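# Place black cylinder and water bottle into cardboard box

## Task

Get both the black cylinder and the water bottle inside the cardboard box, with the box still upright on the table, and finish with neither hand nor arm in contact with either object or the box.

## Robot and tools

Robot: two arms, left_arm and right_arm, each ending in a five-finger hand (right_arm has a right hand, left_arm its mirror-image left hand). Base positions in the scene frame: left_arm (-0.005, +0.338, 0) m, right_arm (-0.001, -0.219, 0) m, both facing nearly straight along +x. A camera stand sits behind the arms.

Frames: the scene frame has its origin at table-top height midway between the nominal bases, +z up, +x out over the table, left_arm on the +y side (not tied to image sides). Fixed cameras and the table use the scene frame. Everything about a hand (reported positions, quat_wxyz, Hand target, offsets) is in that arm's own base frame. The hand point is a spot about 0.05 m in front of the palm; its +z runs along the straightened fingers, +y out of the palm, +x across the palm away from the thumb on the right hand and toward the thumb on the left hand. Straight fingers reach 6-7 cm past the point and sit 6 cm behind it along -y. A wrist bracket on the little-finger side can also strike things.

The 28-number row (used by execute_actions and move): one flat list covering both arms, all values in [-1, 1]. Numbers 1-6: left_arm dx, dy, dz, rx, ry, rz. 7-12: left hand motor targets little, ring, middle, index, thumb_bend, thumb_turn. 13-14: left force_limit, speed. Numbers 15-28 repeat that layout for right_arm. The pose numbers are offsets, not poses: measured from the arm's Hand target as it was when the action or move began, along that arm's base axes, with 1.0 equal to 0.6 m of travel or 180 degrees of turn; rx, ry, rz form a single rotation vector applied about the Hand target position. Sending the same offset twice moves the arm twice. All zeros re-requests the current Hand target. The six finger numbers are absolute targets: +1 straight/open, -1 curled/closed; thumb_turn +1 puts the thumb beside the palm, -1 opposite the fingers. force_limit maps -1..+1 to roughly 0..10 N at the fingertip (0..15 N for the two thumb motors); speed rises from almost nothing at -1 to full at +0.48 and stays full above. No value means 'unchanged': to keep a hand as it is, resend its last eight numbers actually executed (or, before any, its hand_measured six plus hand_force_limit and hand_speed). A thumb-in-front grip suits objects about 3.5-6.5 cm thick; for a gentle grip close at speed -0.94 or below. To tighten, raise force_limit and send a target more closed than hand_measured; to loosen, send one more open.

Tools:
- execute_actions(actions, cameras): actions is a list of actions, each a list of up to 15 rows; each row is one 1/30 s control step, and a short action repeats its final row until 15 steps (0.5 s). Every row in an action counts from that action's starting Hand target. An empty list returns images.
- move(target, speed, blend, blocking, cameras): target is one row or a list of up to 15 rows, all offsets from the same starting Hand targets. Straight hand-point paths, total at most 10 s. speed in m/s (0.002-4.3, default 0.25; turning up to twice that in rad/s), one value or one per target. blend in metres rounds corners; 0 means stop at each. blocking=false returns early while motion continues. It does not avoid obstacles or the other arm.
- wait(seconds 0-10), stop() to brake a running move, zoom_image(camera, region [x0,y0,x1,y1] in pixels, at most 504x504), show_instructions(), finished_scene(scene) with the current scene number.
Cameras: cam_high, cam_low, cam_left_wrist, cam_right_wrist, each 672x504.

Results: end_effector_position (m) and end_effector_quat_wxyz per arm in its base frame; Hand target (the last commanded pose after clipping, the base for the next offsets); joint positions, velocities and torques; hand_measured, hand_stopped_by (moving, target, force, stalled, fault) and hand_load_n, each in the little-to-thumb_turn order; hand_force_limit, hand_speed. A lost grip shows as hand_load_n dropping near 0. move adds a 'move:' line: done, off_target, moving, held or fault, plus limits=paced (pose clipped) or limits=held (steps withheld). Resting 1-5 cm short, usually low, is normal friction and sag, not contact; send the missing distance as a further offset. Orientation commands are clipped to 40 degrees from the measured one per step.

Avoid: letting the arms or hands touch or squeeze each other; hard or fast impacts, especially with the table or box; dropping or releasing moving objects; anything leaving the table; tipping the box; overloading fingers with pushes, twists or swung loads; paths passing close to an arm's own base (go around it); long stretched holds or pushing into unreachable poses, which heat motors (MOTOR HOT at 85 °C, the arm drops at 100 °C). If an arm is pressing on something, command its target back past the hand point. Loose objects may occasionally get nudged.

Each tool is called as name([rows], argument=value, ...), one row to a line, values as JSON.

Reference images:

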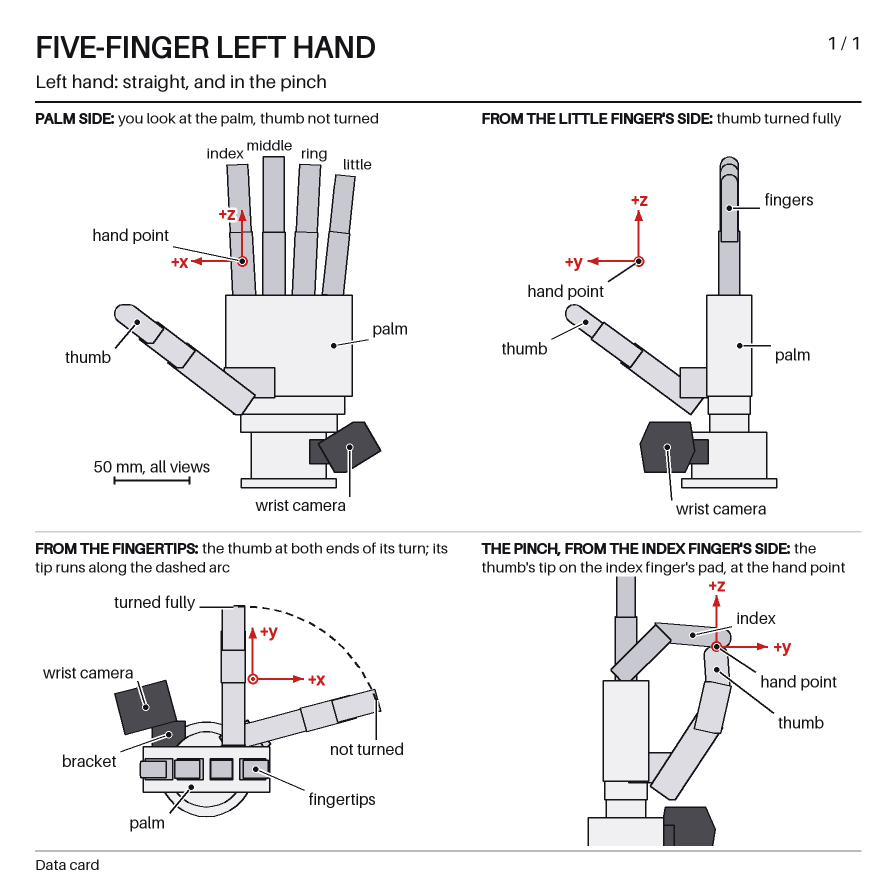

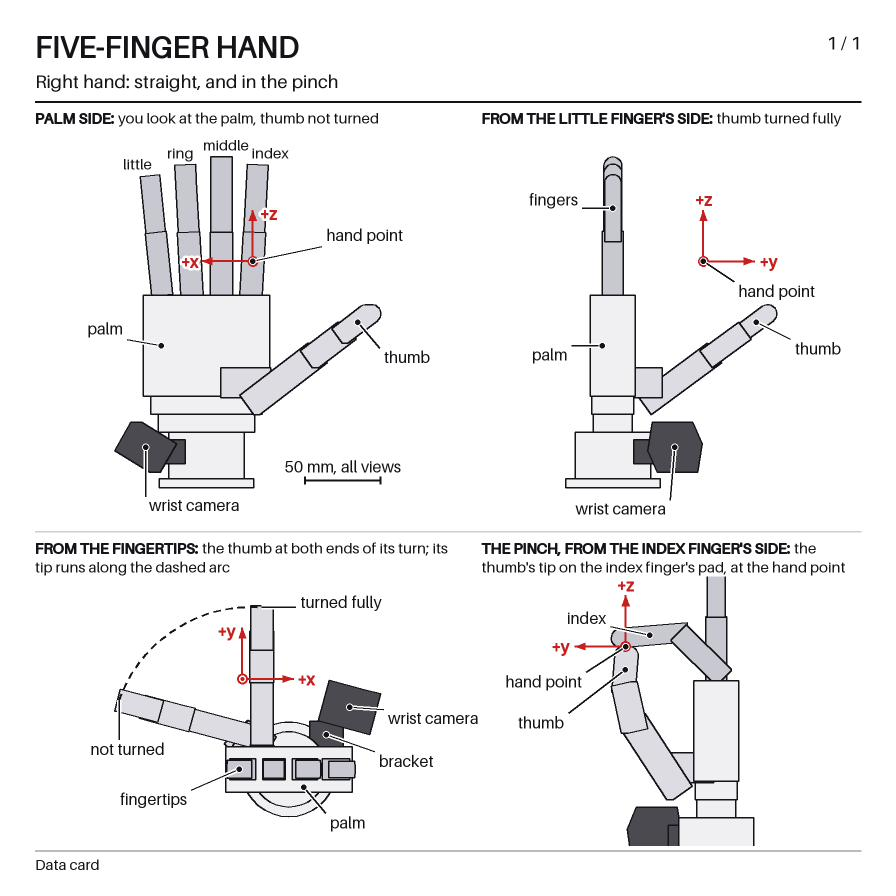

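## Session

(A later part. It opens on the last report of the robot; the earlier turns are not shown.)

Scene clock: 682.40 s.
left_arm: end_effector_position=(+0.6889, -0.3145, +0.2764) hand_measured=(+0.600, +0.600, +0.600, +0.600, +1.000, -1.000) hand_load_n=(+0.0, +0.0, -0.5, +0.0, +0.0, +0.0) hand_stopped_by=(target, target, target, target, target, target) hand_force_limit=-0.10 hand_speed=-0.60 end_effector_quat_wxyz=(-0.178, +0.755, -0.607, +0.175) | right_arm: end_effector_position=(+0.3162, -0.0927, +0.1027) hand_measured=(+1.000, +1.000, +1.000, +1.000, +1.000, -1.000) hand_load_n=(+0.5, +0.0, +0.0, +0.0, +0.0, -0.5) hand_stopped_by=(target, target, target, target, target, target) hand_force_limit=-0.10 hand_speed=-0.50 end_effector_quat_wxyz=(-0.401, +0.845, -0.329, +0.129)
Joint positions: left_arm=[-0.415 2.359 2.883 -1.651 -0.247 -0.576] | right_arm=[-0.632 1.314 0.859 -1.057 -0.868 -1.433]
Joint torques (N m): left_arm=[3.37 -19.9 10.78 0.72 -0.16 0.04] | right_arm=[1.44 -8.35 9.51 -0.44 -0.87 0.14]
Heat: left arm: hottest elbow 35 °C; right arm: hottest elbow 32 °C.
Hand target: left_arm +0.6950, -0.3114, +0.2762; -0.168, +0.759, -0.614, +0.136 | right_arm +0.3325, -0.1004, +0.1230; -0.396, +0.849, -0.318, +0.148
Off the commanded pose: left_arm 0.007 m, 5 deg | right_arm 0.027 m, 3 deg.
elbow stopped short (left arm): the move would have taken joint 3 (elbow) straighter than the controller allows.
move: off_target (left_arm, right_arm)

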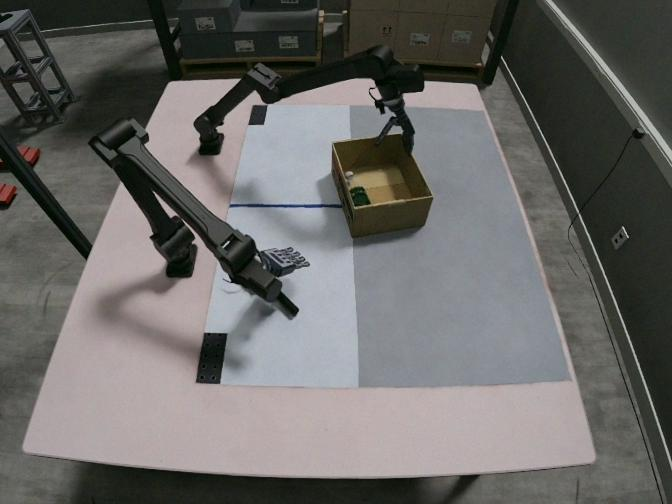

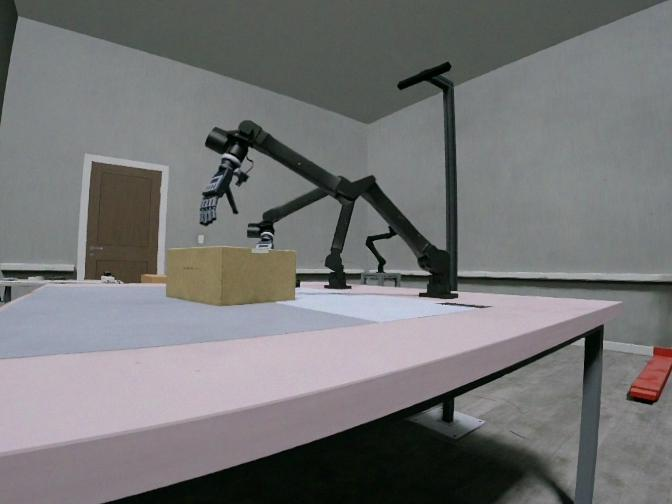

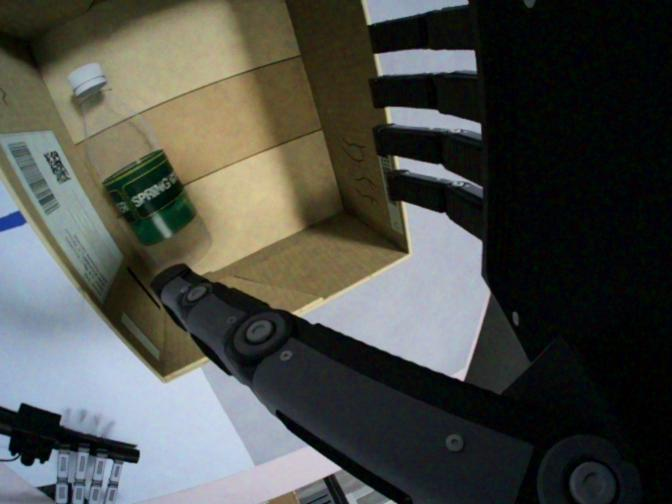

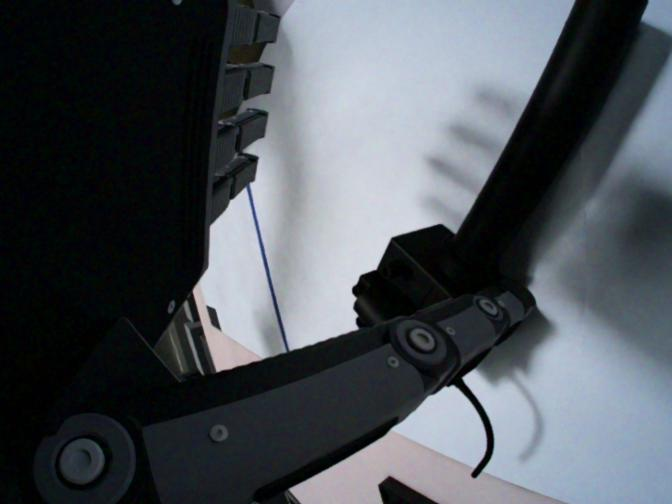

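move(target=[-0.575,0.60,0.02,0,0,0,0.6,0.6,0.6,0.6,1,-1,-0.1,-0.6,-0.099,0.004,-0.022,0,0,-0.0378,1,1,1,1,1,-1,-0.1,-0.5], speed=0.3, cameras=["all"])

zoom_image(camera="cam_high", region=[200, 200, 350, 320])

zoom_image(camera="cam_right_wrist", region=[200, 0, 672, 504])

Scene clock: 746.50 s.
left_arm: end_effector_position=(+0.3547, +0.0475, +0.2912) hand_measured=(+0.600, +0.600, +0.600, +0.600, +1.000, -1.000) hand_load_n=(+0.0, +0.0, +0.0, +0.0, +0.0, +0.0) hand_stopped_by=(target, target, target, target, target, target) hand_force_limit=-0.10 hand_speed=-0.60 end_effector_quat_wxyz=(-0.175, +0.759, -0.612, +0.142) | right_arm: end_effector_position=(+0.2750, -0.0949, +0.1077) hand_measured=(+1.000, +1.000, +1.000, +1.000, +1.000, -1.000) hand_load_n=(+0.0, +0.0, +0.0, +0.0, +0.0, +0.0) hand_stopped_by=(target, target, target, target, target, target) hand_force_limit=-0.10 hand_speed=-0.50 end_effector_quat_wxyz=(-0.389, +0.830, -0.364, +0.165)
Joint positions: left_arm=[0.222 1.114 1.267 -1.27 0.004 0.007] | right_arm=[-0.728 1.159 0.748 -1.057 -0.868 -1.426]
Joint torques (N m): left_arm=[2.96 -5.89 7.95 0.88 0.08 0.05] | right_arm=[-0.21 -7 5.91 0.02 -0.84 0.06]
Heat: left arm: hottest elbow 37 °C; right arm: hottest elbow 35 °C.
Hand target: left_arm +0.3499, +0.0487, +0.2883; -0.168, +0.759, -0.614, +0.136 | right_arm +0.2732, -0.0980, +0.1099; -0.387, +0.828, -0.368, +0.172
Off the commanded pose: left_arm 0.006 m, 1 deg | right_arm 0.004 m, 1 deg.
move: done

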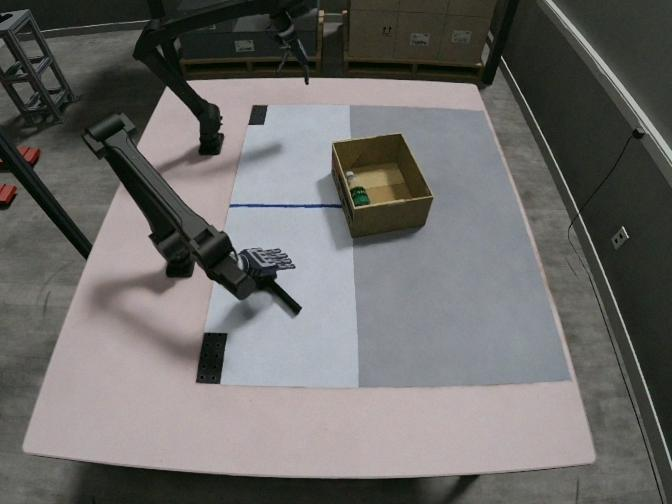

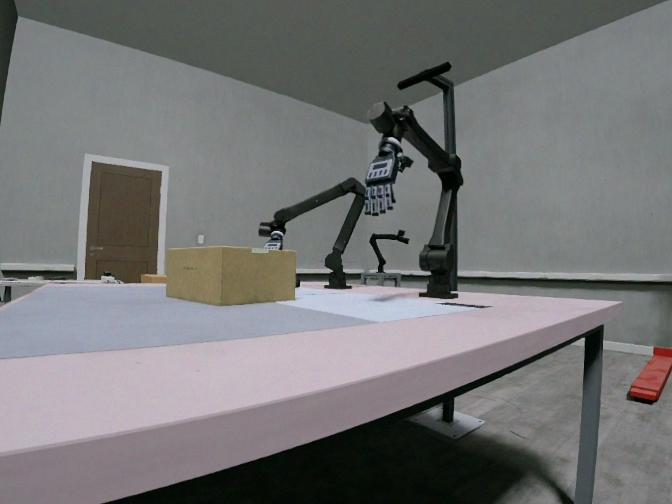

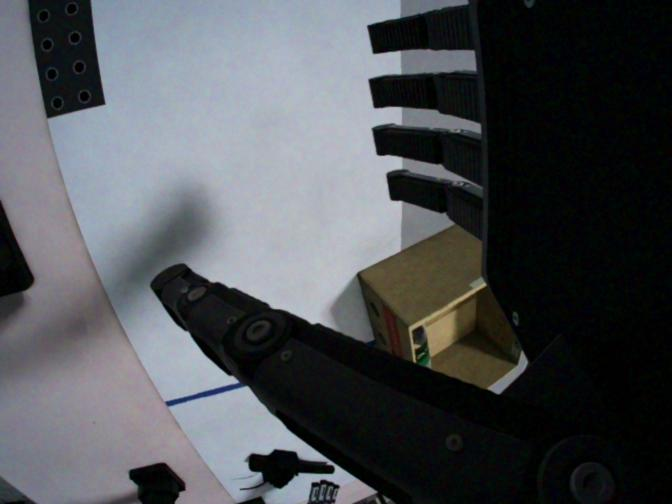

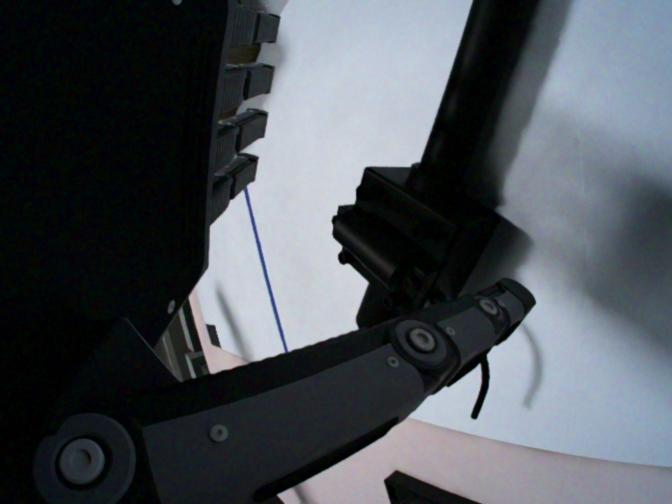

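Scaled by 3.360.

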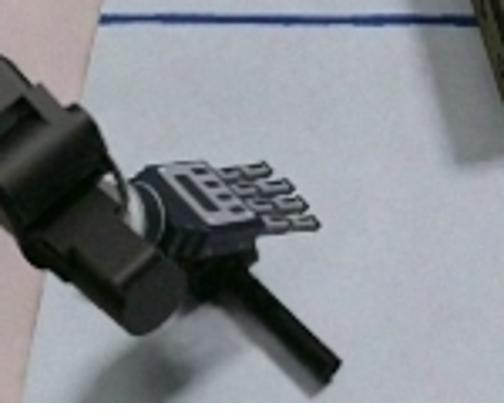

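Scaled by 1.000.

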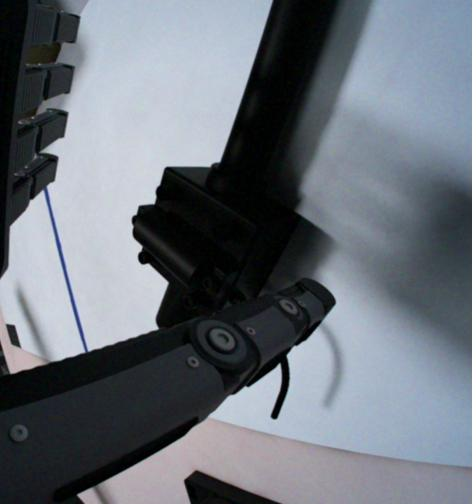

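move(target=[0,0,0,0,0,0,0.6,0.6,0.6,0.6,1,-1,-0.1,-0.6,-0.0195,0.0115,-0.087,0,0,-0.005,1,1,1,1,1,-1,-0.1,-0.5], speed=0.15, cameras=["all"])

zoom_image(camera="cam_high", region=[200, 200, 350, 320])

zoom_image(camera="cam_low", region=[230, 200, 350, 310])

Scene clock: 788.83 s.
left_arm: end_effector_position=(+0.3547, +0.0475, +0.2912) hand_measured=(+0.600, +0.600, +0.600, +0.600, +1.000, -1.000) hand_load_n=(+0.0, +0.0, +0.0, +0.0, +0.0, +0.0) hand_stopped_by=(target, target, target, target, target, target) hand_force_limit=-0.10 hand_speed=-0.60 end_effector_quat_wxyz=(-0.175, +0.758, -0.612, +0.142) | right_arm: end_effector_position=(+0.2614, -0.0867, +0.0595) hand_measured=(+1.000, +1.000, +1.000, +1.000, +1.000, -1.000) hand_load_n=(+0.0, +0.0, +0.0, +0.0, +0.0, +0.0) hand_stopped_by=(target, target, target, target, target, target) hand_force_limit=-0.10 hand_speed=-0.50 end_effector_quat_wxyz=(-0.387, +0.829, -0.367, +0.171)
Joint positions: left_arm=[0.222 1.114 1.267 -1.27 0.004 0.007] | right_arm=[-0.74 1.178 0.62 -0.901 -0.868 -1.426]
Joint torques (N m): left_arm=[2.96 -5.83 8.06 0.47 0.05 0.01] | right_arm=[-0.56 -5.01 5.53 0.65 -0.84 0.12]
Heat: left arm: hottest elbow 36 °C; right arm: hottest elbow 33 °C.
Hand target: left_arm +0.3500, +0.0487, +0.2883; -0.168, +0.759, -0.614, +0.136 | right_arm +0.2614, -0.0911, +0.0577; -0.385, +0.825, -0.374, +0.175
Off the commanded pose: left_arm 0.006 m, 1 deg | right_arm 0.005 m, 1 deg.
move: done

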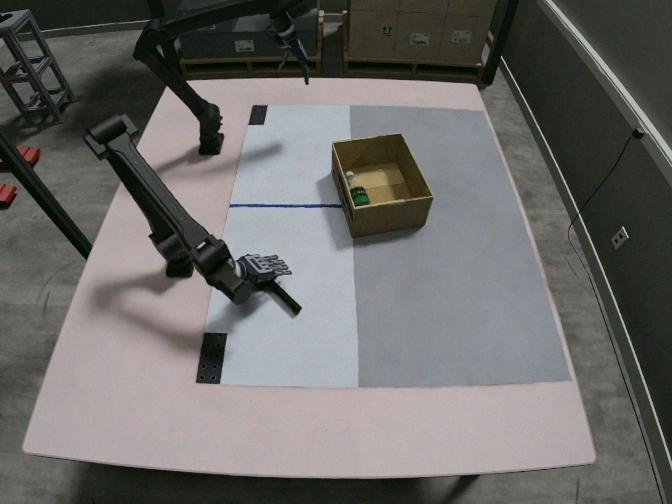

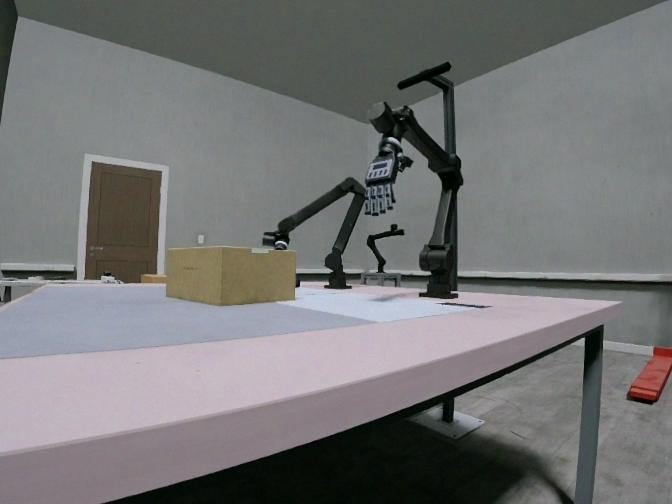

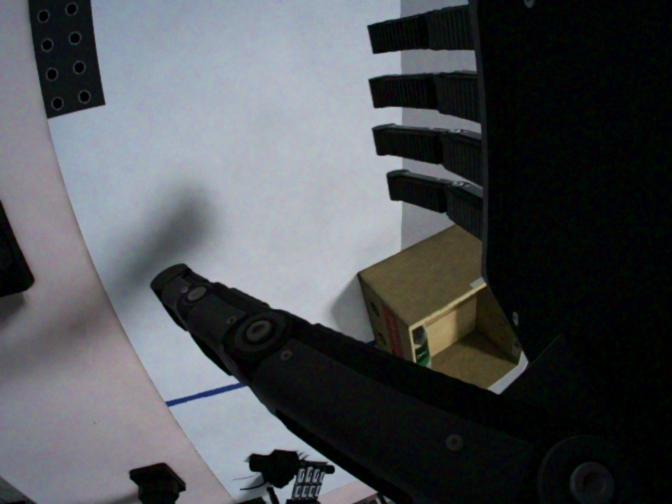

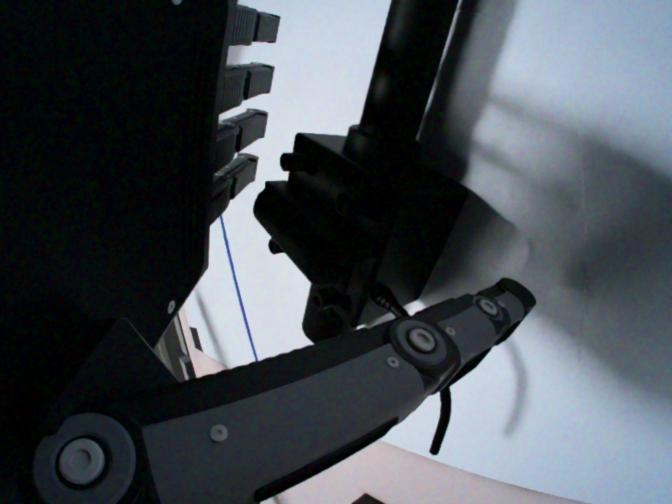

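Scaled by 3.360.

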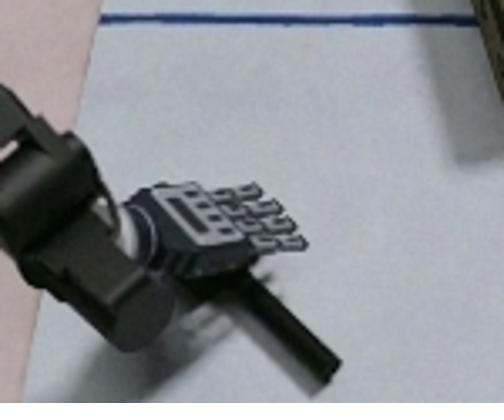

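Scaled by 4.200.

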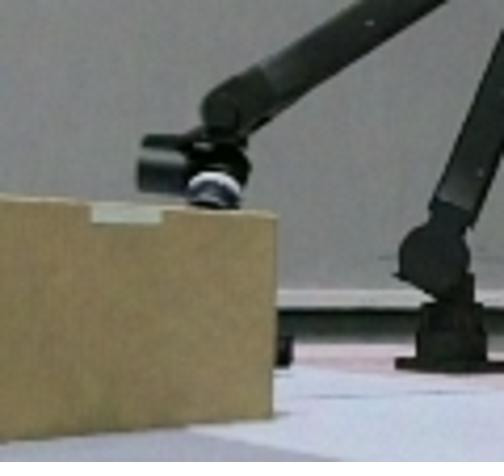

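move([
  [0,0,0,0,0,0,0.6,0.6,0.6,0.6,1,-1,-0.1,-0.6,-0.002,-0.002,-0.0295,0,0,0,1,1,1,1,1,-1,-0.1,-0.5],
  [0,0,0,0,0,0,0.6,0.6,0.6,0.6,1,-1,-0.1,-0.6,-0.002,-0.002,-0.0295,0,0,0,0.2,0.2,-1,-1,-1,-1,0,-0.86],
], speed=0.15, cameras=["all"])

zoom_image(camera="cam_high", region=[200, 200, 350, 320])

Scene clock: 817.33 s.
left_arm: end_effector_position=(+0.3547, +0.0475, +0.2912) hand_measured=(+0.600, +0.600, +0.600, +0.600, +1.000, -1.000) hand_load_n=(+0.0, +0.0, +0.0, +0.0, +0.0, +0.0) hand_stopped_by=(target, target, target, target, target, target) hand_force_limit=-0.10 hand_speed=-0.60 end_effector_quat_wxyz=(-0.175, +0.758, -0.612, +0.142) | right_arm: end_effector_position=(+0.2624, -0.0867, +0.0446) hand_measured=(+0.200, +0.200, +0.392, +0.366, +0.694, -1.000) hand_load_n=(+0.0, +0.0, +1.5, +5.0, +11.0, -0.5) hand_stopped_by=(target, target, force, force, force, target) hand_force_limit=0.00 hand_speed=-0.86 end_effector_quat_wxyz=(-0.392, +0.825, -0.370, +0.173)
Joint positions: left_arm=[0.222 1.114 1.267 -1.27 0.004 0.007] | right_arm=[-0.746 1.214 0.595 -0.842 -0.88 -1.421]
Joint torques (N m): left_arm=[3.49 -6.24 8.1 0.73 0.05 0.07] | right_arm=[-0.56 -5.25 5.2 0.44 -0.28 -0.03]
Heat: left arm: hottest elbow 36 °C; right arm: hottest elbow 33 °C.
Hand target: left_arm +0.3500, +0.0487, +0.2883; -0.168, +0.759, -0.614, +0.136 | right_arm +0.2603, -0.0923, +0.0400; -0.385, +0.825, -0.374, +0.175
Off the commanded pose: left_arm 0.006 m, 1 deg | right_arm 0.008 m, 1 deg.
move: done

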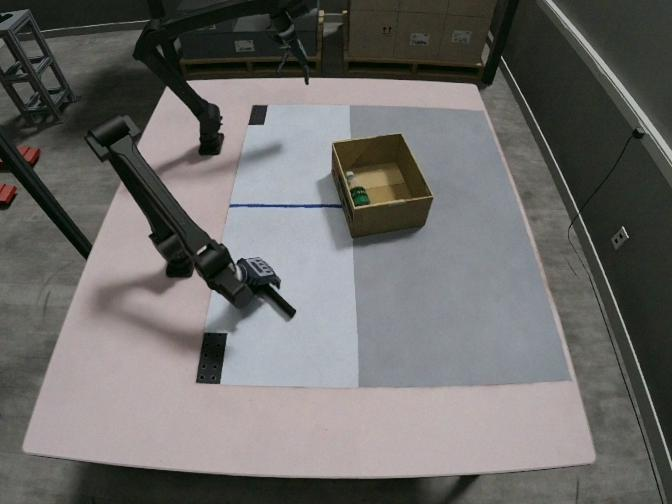

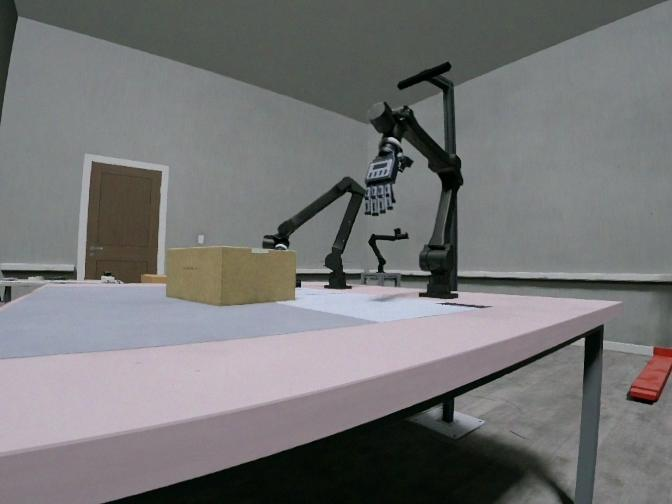

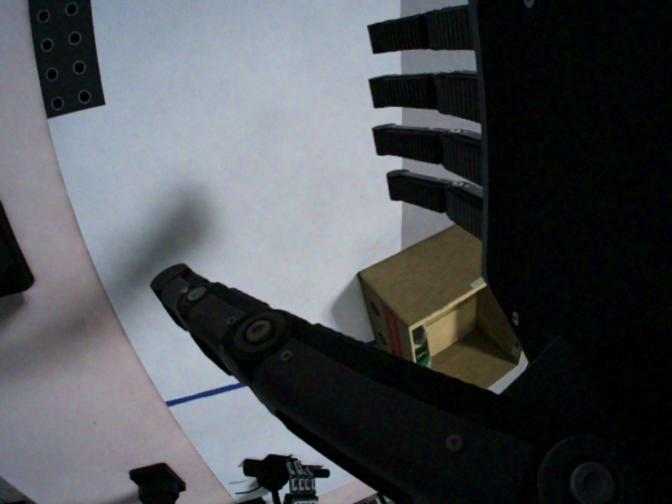

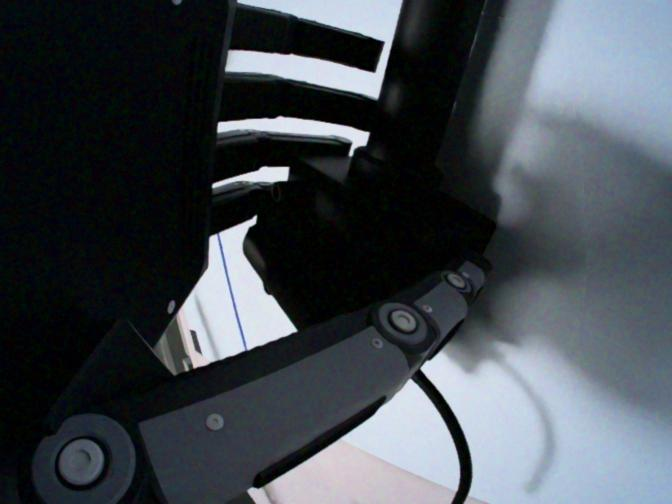

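Scaled by 3.360.

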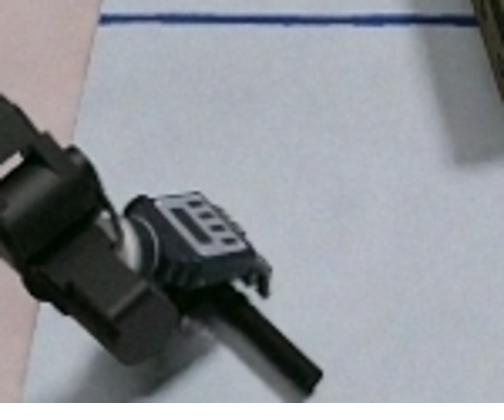

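move([
  [0,0,0,0,0,0,0.6,0.6,0.6,0.6,1,-1,-0.1,-0.6,0,0,0.012,0,0,0,-0.1,-0.1,-0.97,-0.97,-0.97,-1,0.2,-0.86],
  [0,0,0,0,0,0,0.6,0.6,0.6,0.6,1,-1,-0.1,-0.6,0,0,0.13,0,0,0,-0.1,-0.1,-0.97,-0.97,-0.97,-1,0.2,-0.86],
], speed=0.1, cameras=["all"])

zoom_image(camera="cam_high", region=[200, 200, 350, 320])

Scene clock: 828.37 s.
left_arm: end_effector_position=(+0.3547, +0.0475, +0.2912) hand_measured=(+0.600, +0.600, +0.600, +0.600, +1.000, -1.000) hand_load_n=(+0.0, +0.0, +0.0, +0.0, +0.0, +0.0) hand_stopped_by=(target, target, target, target, target, target) hand_force_limit=-0.10 hand_speed=-0.60 end_effector_quat_wxyz=(-0.175, +0.758, -0.612, +0.142) | right_arm: end_effector_position=(+0.2451, -0.0745, +0.0954) hand_measured=(-0.004, +0.060, +0.368, +0.356, +0.694, -1.000) hand_load_n=(+6.5, +0.5, +0.0, +5.0, +16.5, +6.5) hand_stopped_by=(force, force, force, force, force, target) hand_force_limit=0.20 hand_speed=-0.86 end_effector_quat_wxyz=(-0.393, +0.823, -0.383, +0.145)
Joint positions: left_arm=[0.222 1.114 1.267 -1.27 0.004 0.007] | right_arm=[-0.746 1.101 0.668 -1.088 -0.864 -1.421]
Joint torques (N m): left_arm=[2.96 -5.54 8.09 0.88 0.09 0.04] | right_arm=[-0.38 -5.83 9.92 -0.49 -0.99 0.01]
Heat: left arm: hottest elbow 36 °C; right arm: hottest elbow 32 °C.
Hand target: left_arm +0.3500, +0.0487, +0.2883; -0.168, +0.759, -0.614, +0.136 | right_arm +0.2602, -0.0923, +0.1179; -0.385, +0.825, -0.374, +0.174
Off the commanded pose: left_arm 0.006 m, 1 deg | right_arm 0.033 m, 4 deg.
move: off_target (right_arm)

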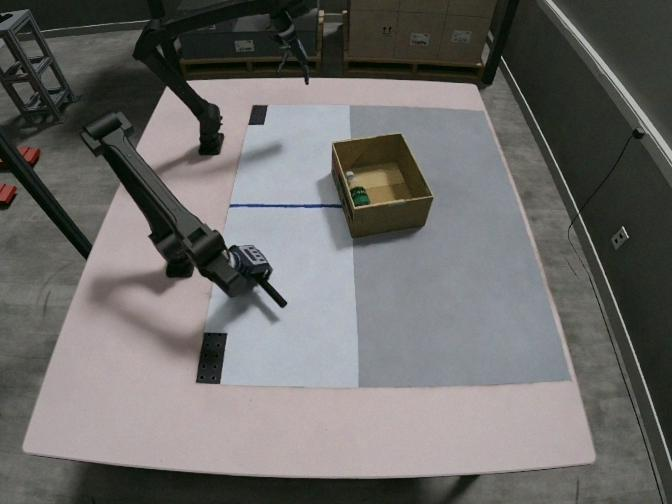

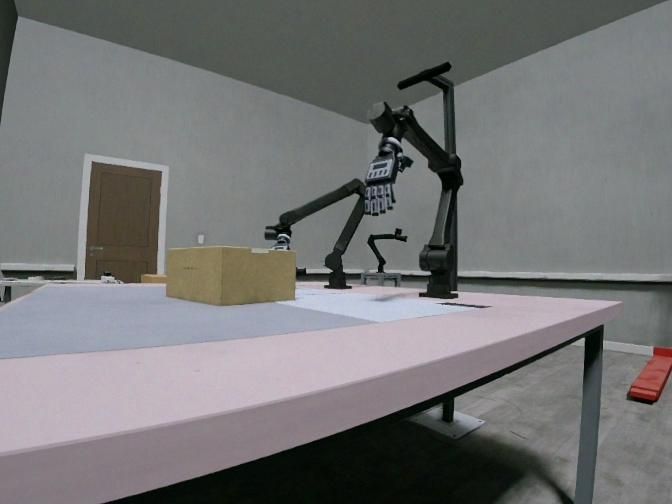

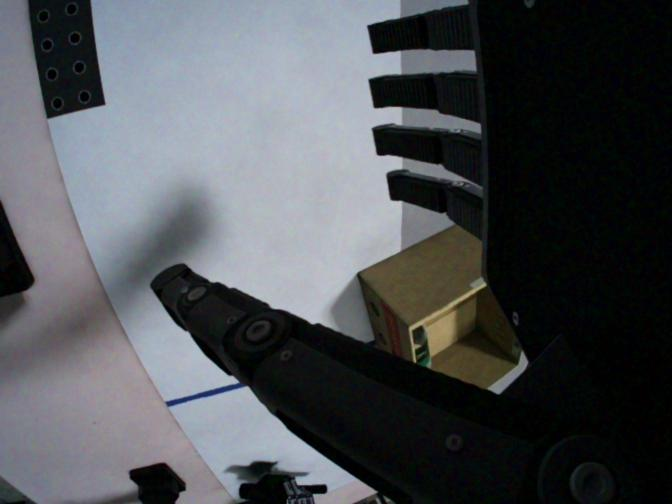

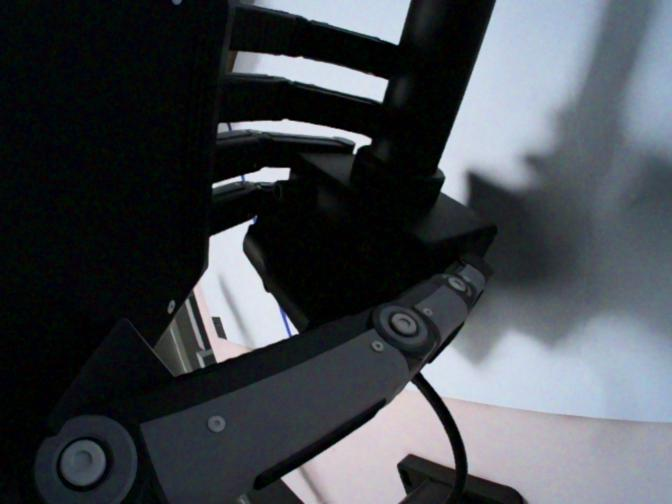

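Scaled by 3.360.

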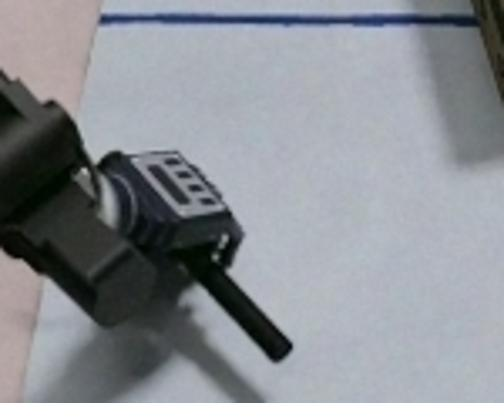

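move([
  [0,0,0,0,0,0,0.6,0.6,0.6,0.6,1,-1,-0.1,-0.6,0.083,0.07,0.237,0,0,0,-0.1,-0.1,-0.97,-0.97,-0.97,-1,0.2,-0.86],
  [0,0,0,0,0,0,0.6,0.6,0.6,0.6,1,-1,-0.1,-0.6,0.674,0.587,0.22,-0.0499,0.1007,-0.1651,-0.1,-0.1,-0.97,-0.97,-0.97,-1,0.2,-0.86],
], speed=0.22, blend=0.04, cameras=["all"])

zoom_image(camera="cam_high", region=[300, 90, 480, 250])

zoom_image(camera="cam_low", region=[140, 120, 320, 310])

Scene clock: 873.00 s.
left_arm: end_effector_position=(+0.3547, +0.0475, +0.2912) hand_measured=(+0.600, +0.600, +0.600, +0.600, +1.000, -1.000) hand_load_n=(+0.0, +0.0, +0.0, +0.0, +0.0, +0.0) hand_stopped_by=(target, target, target, target, target, target) hand_force_limit=-0.10 hand_speed=-0.60 end_effector_quat_wxyz=(-0.175, +0.758, -0.612, +0.142) | right_arm: end_effector_position=(+0.6522, +0.2507, +0.2146) hand_measured=(-0.004, +0.060, +0.368, +0.356, +0.694, -1.000) hand_load_n=(+6.5, +0.5, -0.5, +5.0, +16.5, +7.0) hand_stopped_by=(force, force, force, force, force, target) hand_force_limit=0.20 hand_speed=-0.86 end_effector_quat_wxyz=(-0.171, +0.755, -0.615, +0.148)
Joint positions: left_arm=[0.222 1.114 1.267 -1.27 0.004 0.007] | right_arm=[0.334 2.033 2.147 -1.234 0.071 0.113]
Joint torques (N m): left_arm=[3.55 -6.07 8.03 0.88 0.07 0.05] | right_arm=[1.14 -18.84 12.04 0.32 0.02 0.15]
Heat: left arm: hottest elbow 35 °C; right arm: hottest elbow 37 °C.
Hand target: left_arm +0.3500, +0.0487, +0.2883; -0.168, +0.759, -0.614, +0.136 | right_arm +0.6646, +0.2598, +0.2499; -0.200, +0.746, -0.613, +0.165
Off the commanded pose: left_arm 0.006 m, 1 deg | right_arm 0.039 m, 4 deg.
move: off_target (right_arm)

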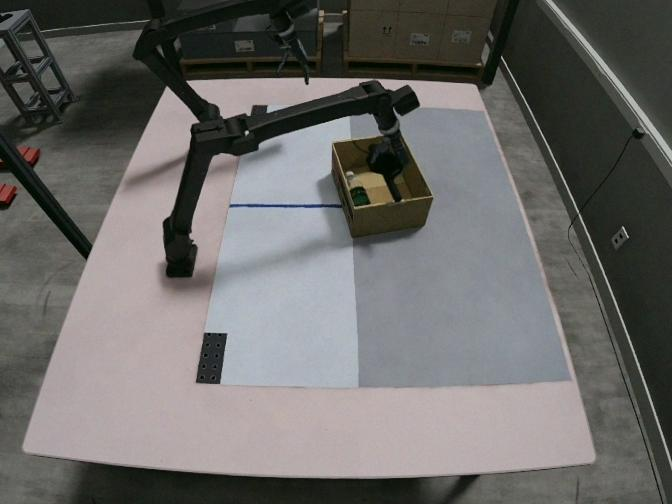

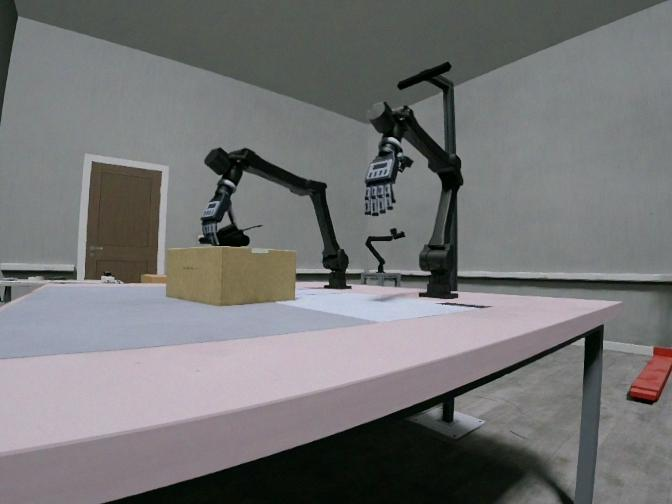

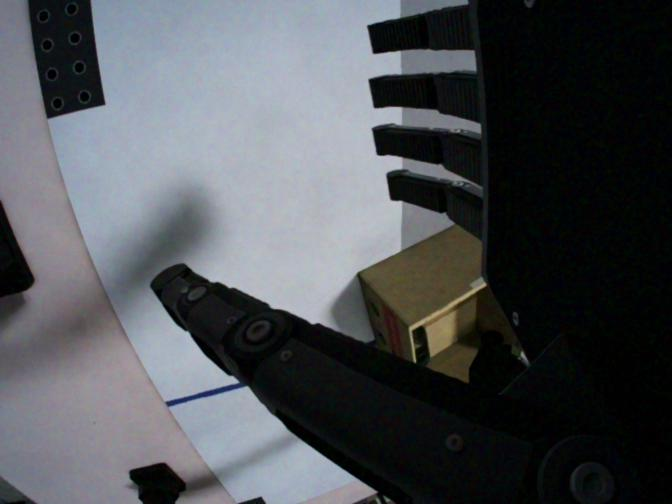

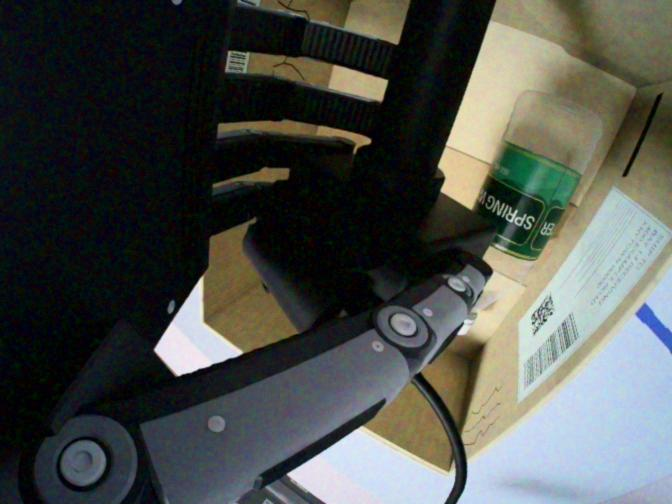

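Scaled by 2.800.

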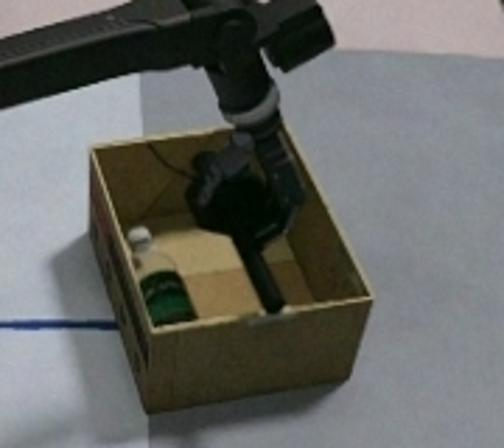

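Scaled by 2.653.

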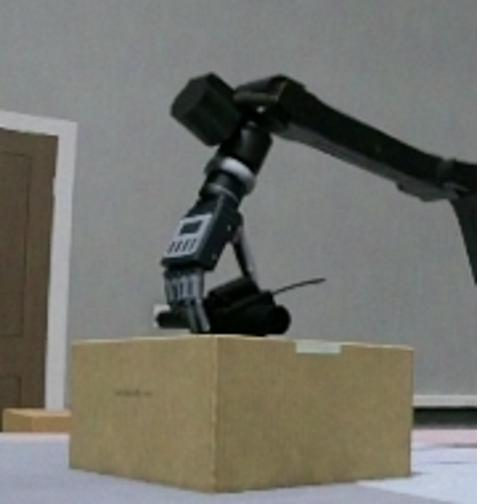

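move([
  [0,0,0,0,0,0,0.6,0.6,0.6,0.6,1,-1,-0.1,-0.6,-0.016,0.08,0,0,0,0,-0.1,-0.1,-0.97,-0.97,-0.97,-1,0.2,-0.86],
  [0,0,0,0,0,0,0.6,0.6,0.6,0.6,1,-1,-0.1,-0.6,-0.0193,0.0767,-0.11,0,0,0,-0.1,-0.1,-0.97,-0.97,-0.97,-1,0.2,-0.86],
], speed=0.12, blend=0.01, cameras=["all"])

zoom_image(camera="cam_high", region=[300, 90, 480, 250])

zoom_image(camera="cam_low", region=[140, 120, 320, 310])

Scene clock: 903.20 s.
left_arm: end_effector_position=(+0.3547, +0.0475, +0.2912) hand_measured=(+0.600, +0.600, +0.600, +0.600, +1.000, -1.000) hand_load_n=(+0.0, +0.0, +0.0, +0.0, +0.0, +0.0) hand_stopped_by=(target, target, target, target, target, target) hand_force_limit=-0.10 hand_speed=-0.60 end_effector_quat_wxyz=(-0.175, +0.758, -0.612, +0.142) | right_arm: end_effector_position=(+0.6469, +0.3042, +0.1645) hand_measured=(-0.004, +0.060, +0.368, +0.356, +0.694, -1.000) hand_load_n=(+7.0, +0.0, +0.0, +5.0, +16.5, +6.5) hand_stopped_by=(force, force, force, force, force, target) hand_force_limit=0.20 hand_speed=-0.86 end_effector_quat_wxyz=(-0.179, +0.756, -0.610, +0.155)
Joint positions: left_arm=[0.222 1.114 1.267 -1.27 0.004 0.007] | right_arm=[0.413 2.056 2.048 -1.096 0.107 0.175]
Joint torques (N m): left_arm=[3.49 -5.54 7.95 0.79 0.11 0.04] | right_arm=[0.67 -19.72 7.64 1.13 0 0.17]
Heat: left arm: hottest elbow 35 °C; right arm: hottest elbow 45 °C.
Hand target: left_arm +0.3500, +0.0487, +0.2883; -0.168, +0.759, -0.614, +0.136 | right_arm +0.6531, +0.3058, +0.1842; -0.200, +0.746, -0.613, +0.165
Off the commanded pose: left_arm 0.006 m, 1 deg | right_arm 0.020 m, 3 deg.
move: off_target (right_arm)

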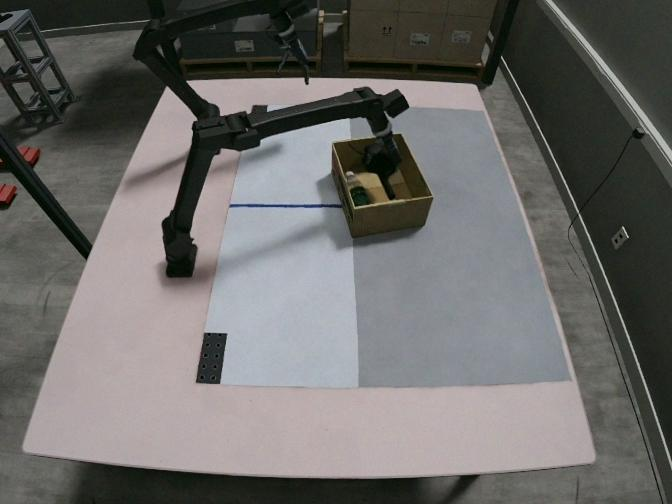

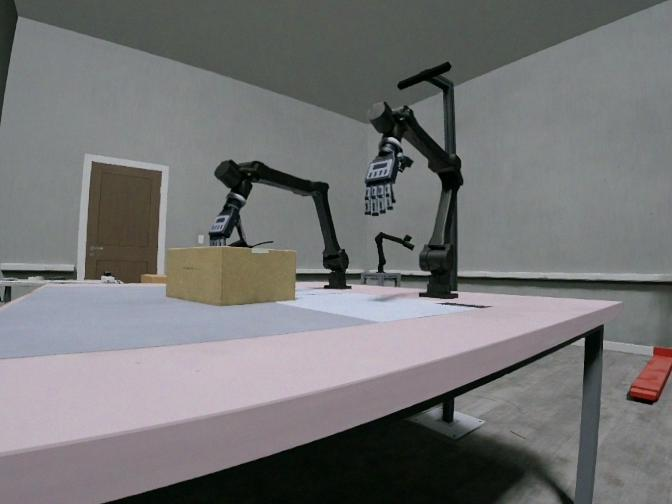

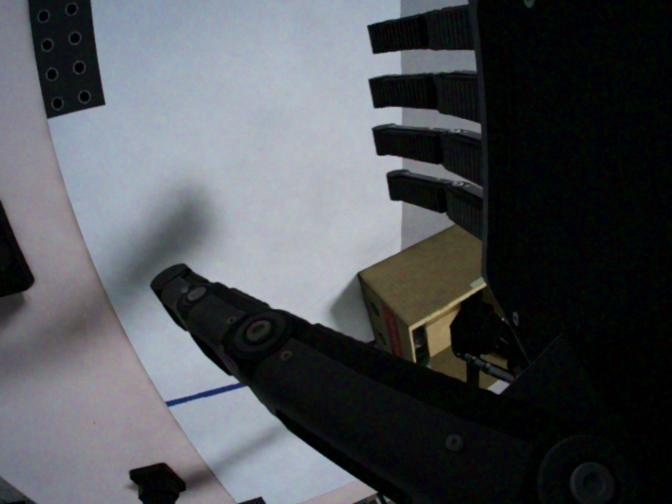

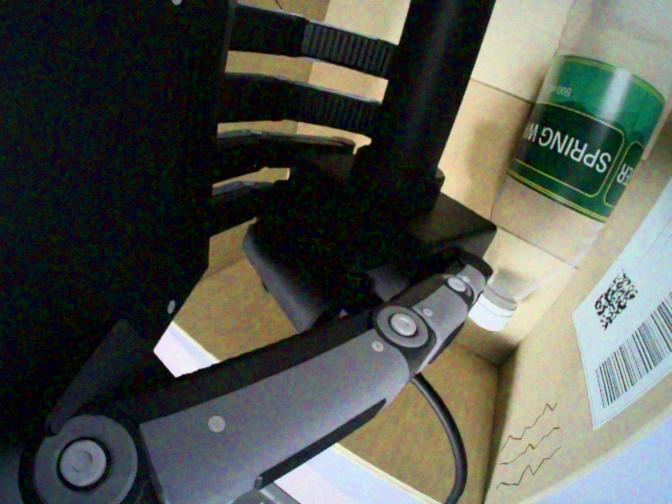

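Scaled by 2.800.

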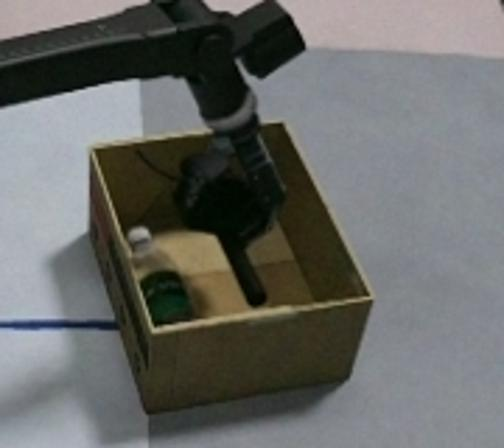

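Scaled by 2.653.

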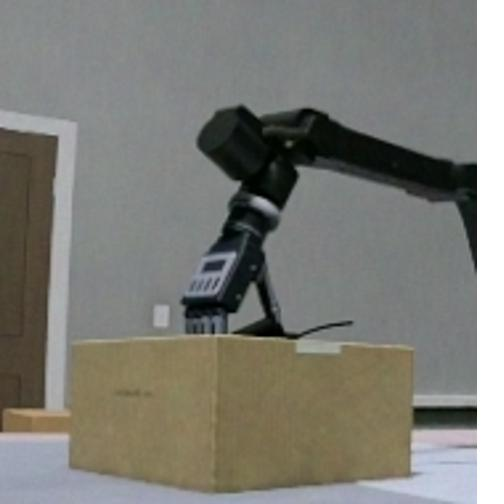

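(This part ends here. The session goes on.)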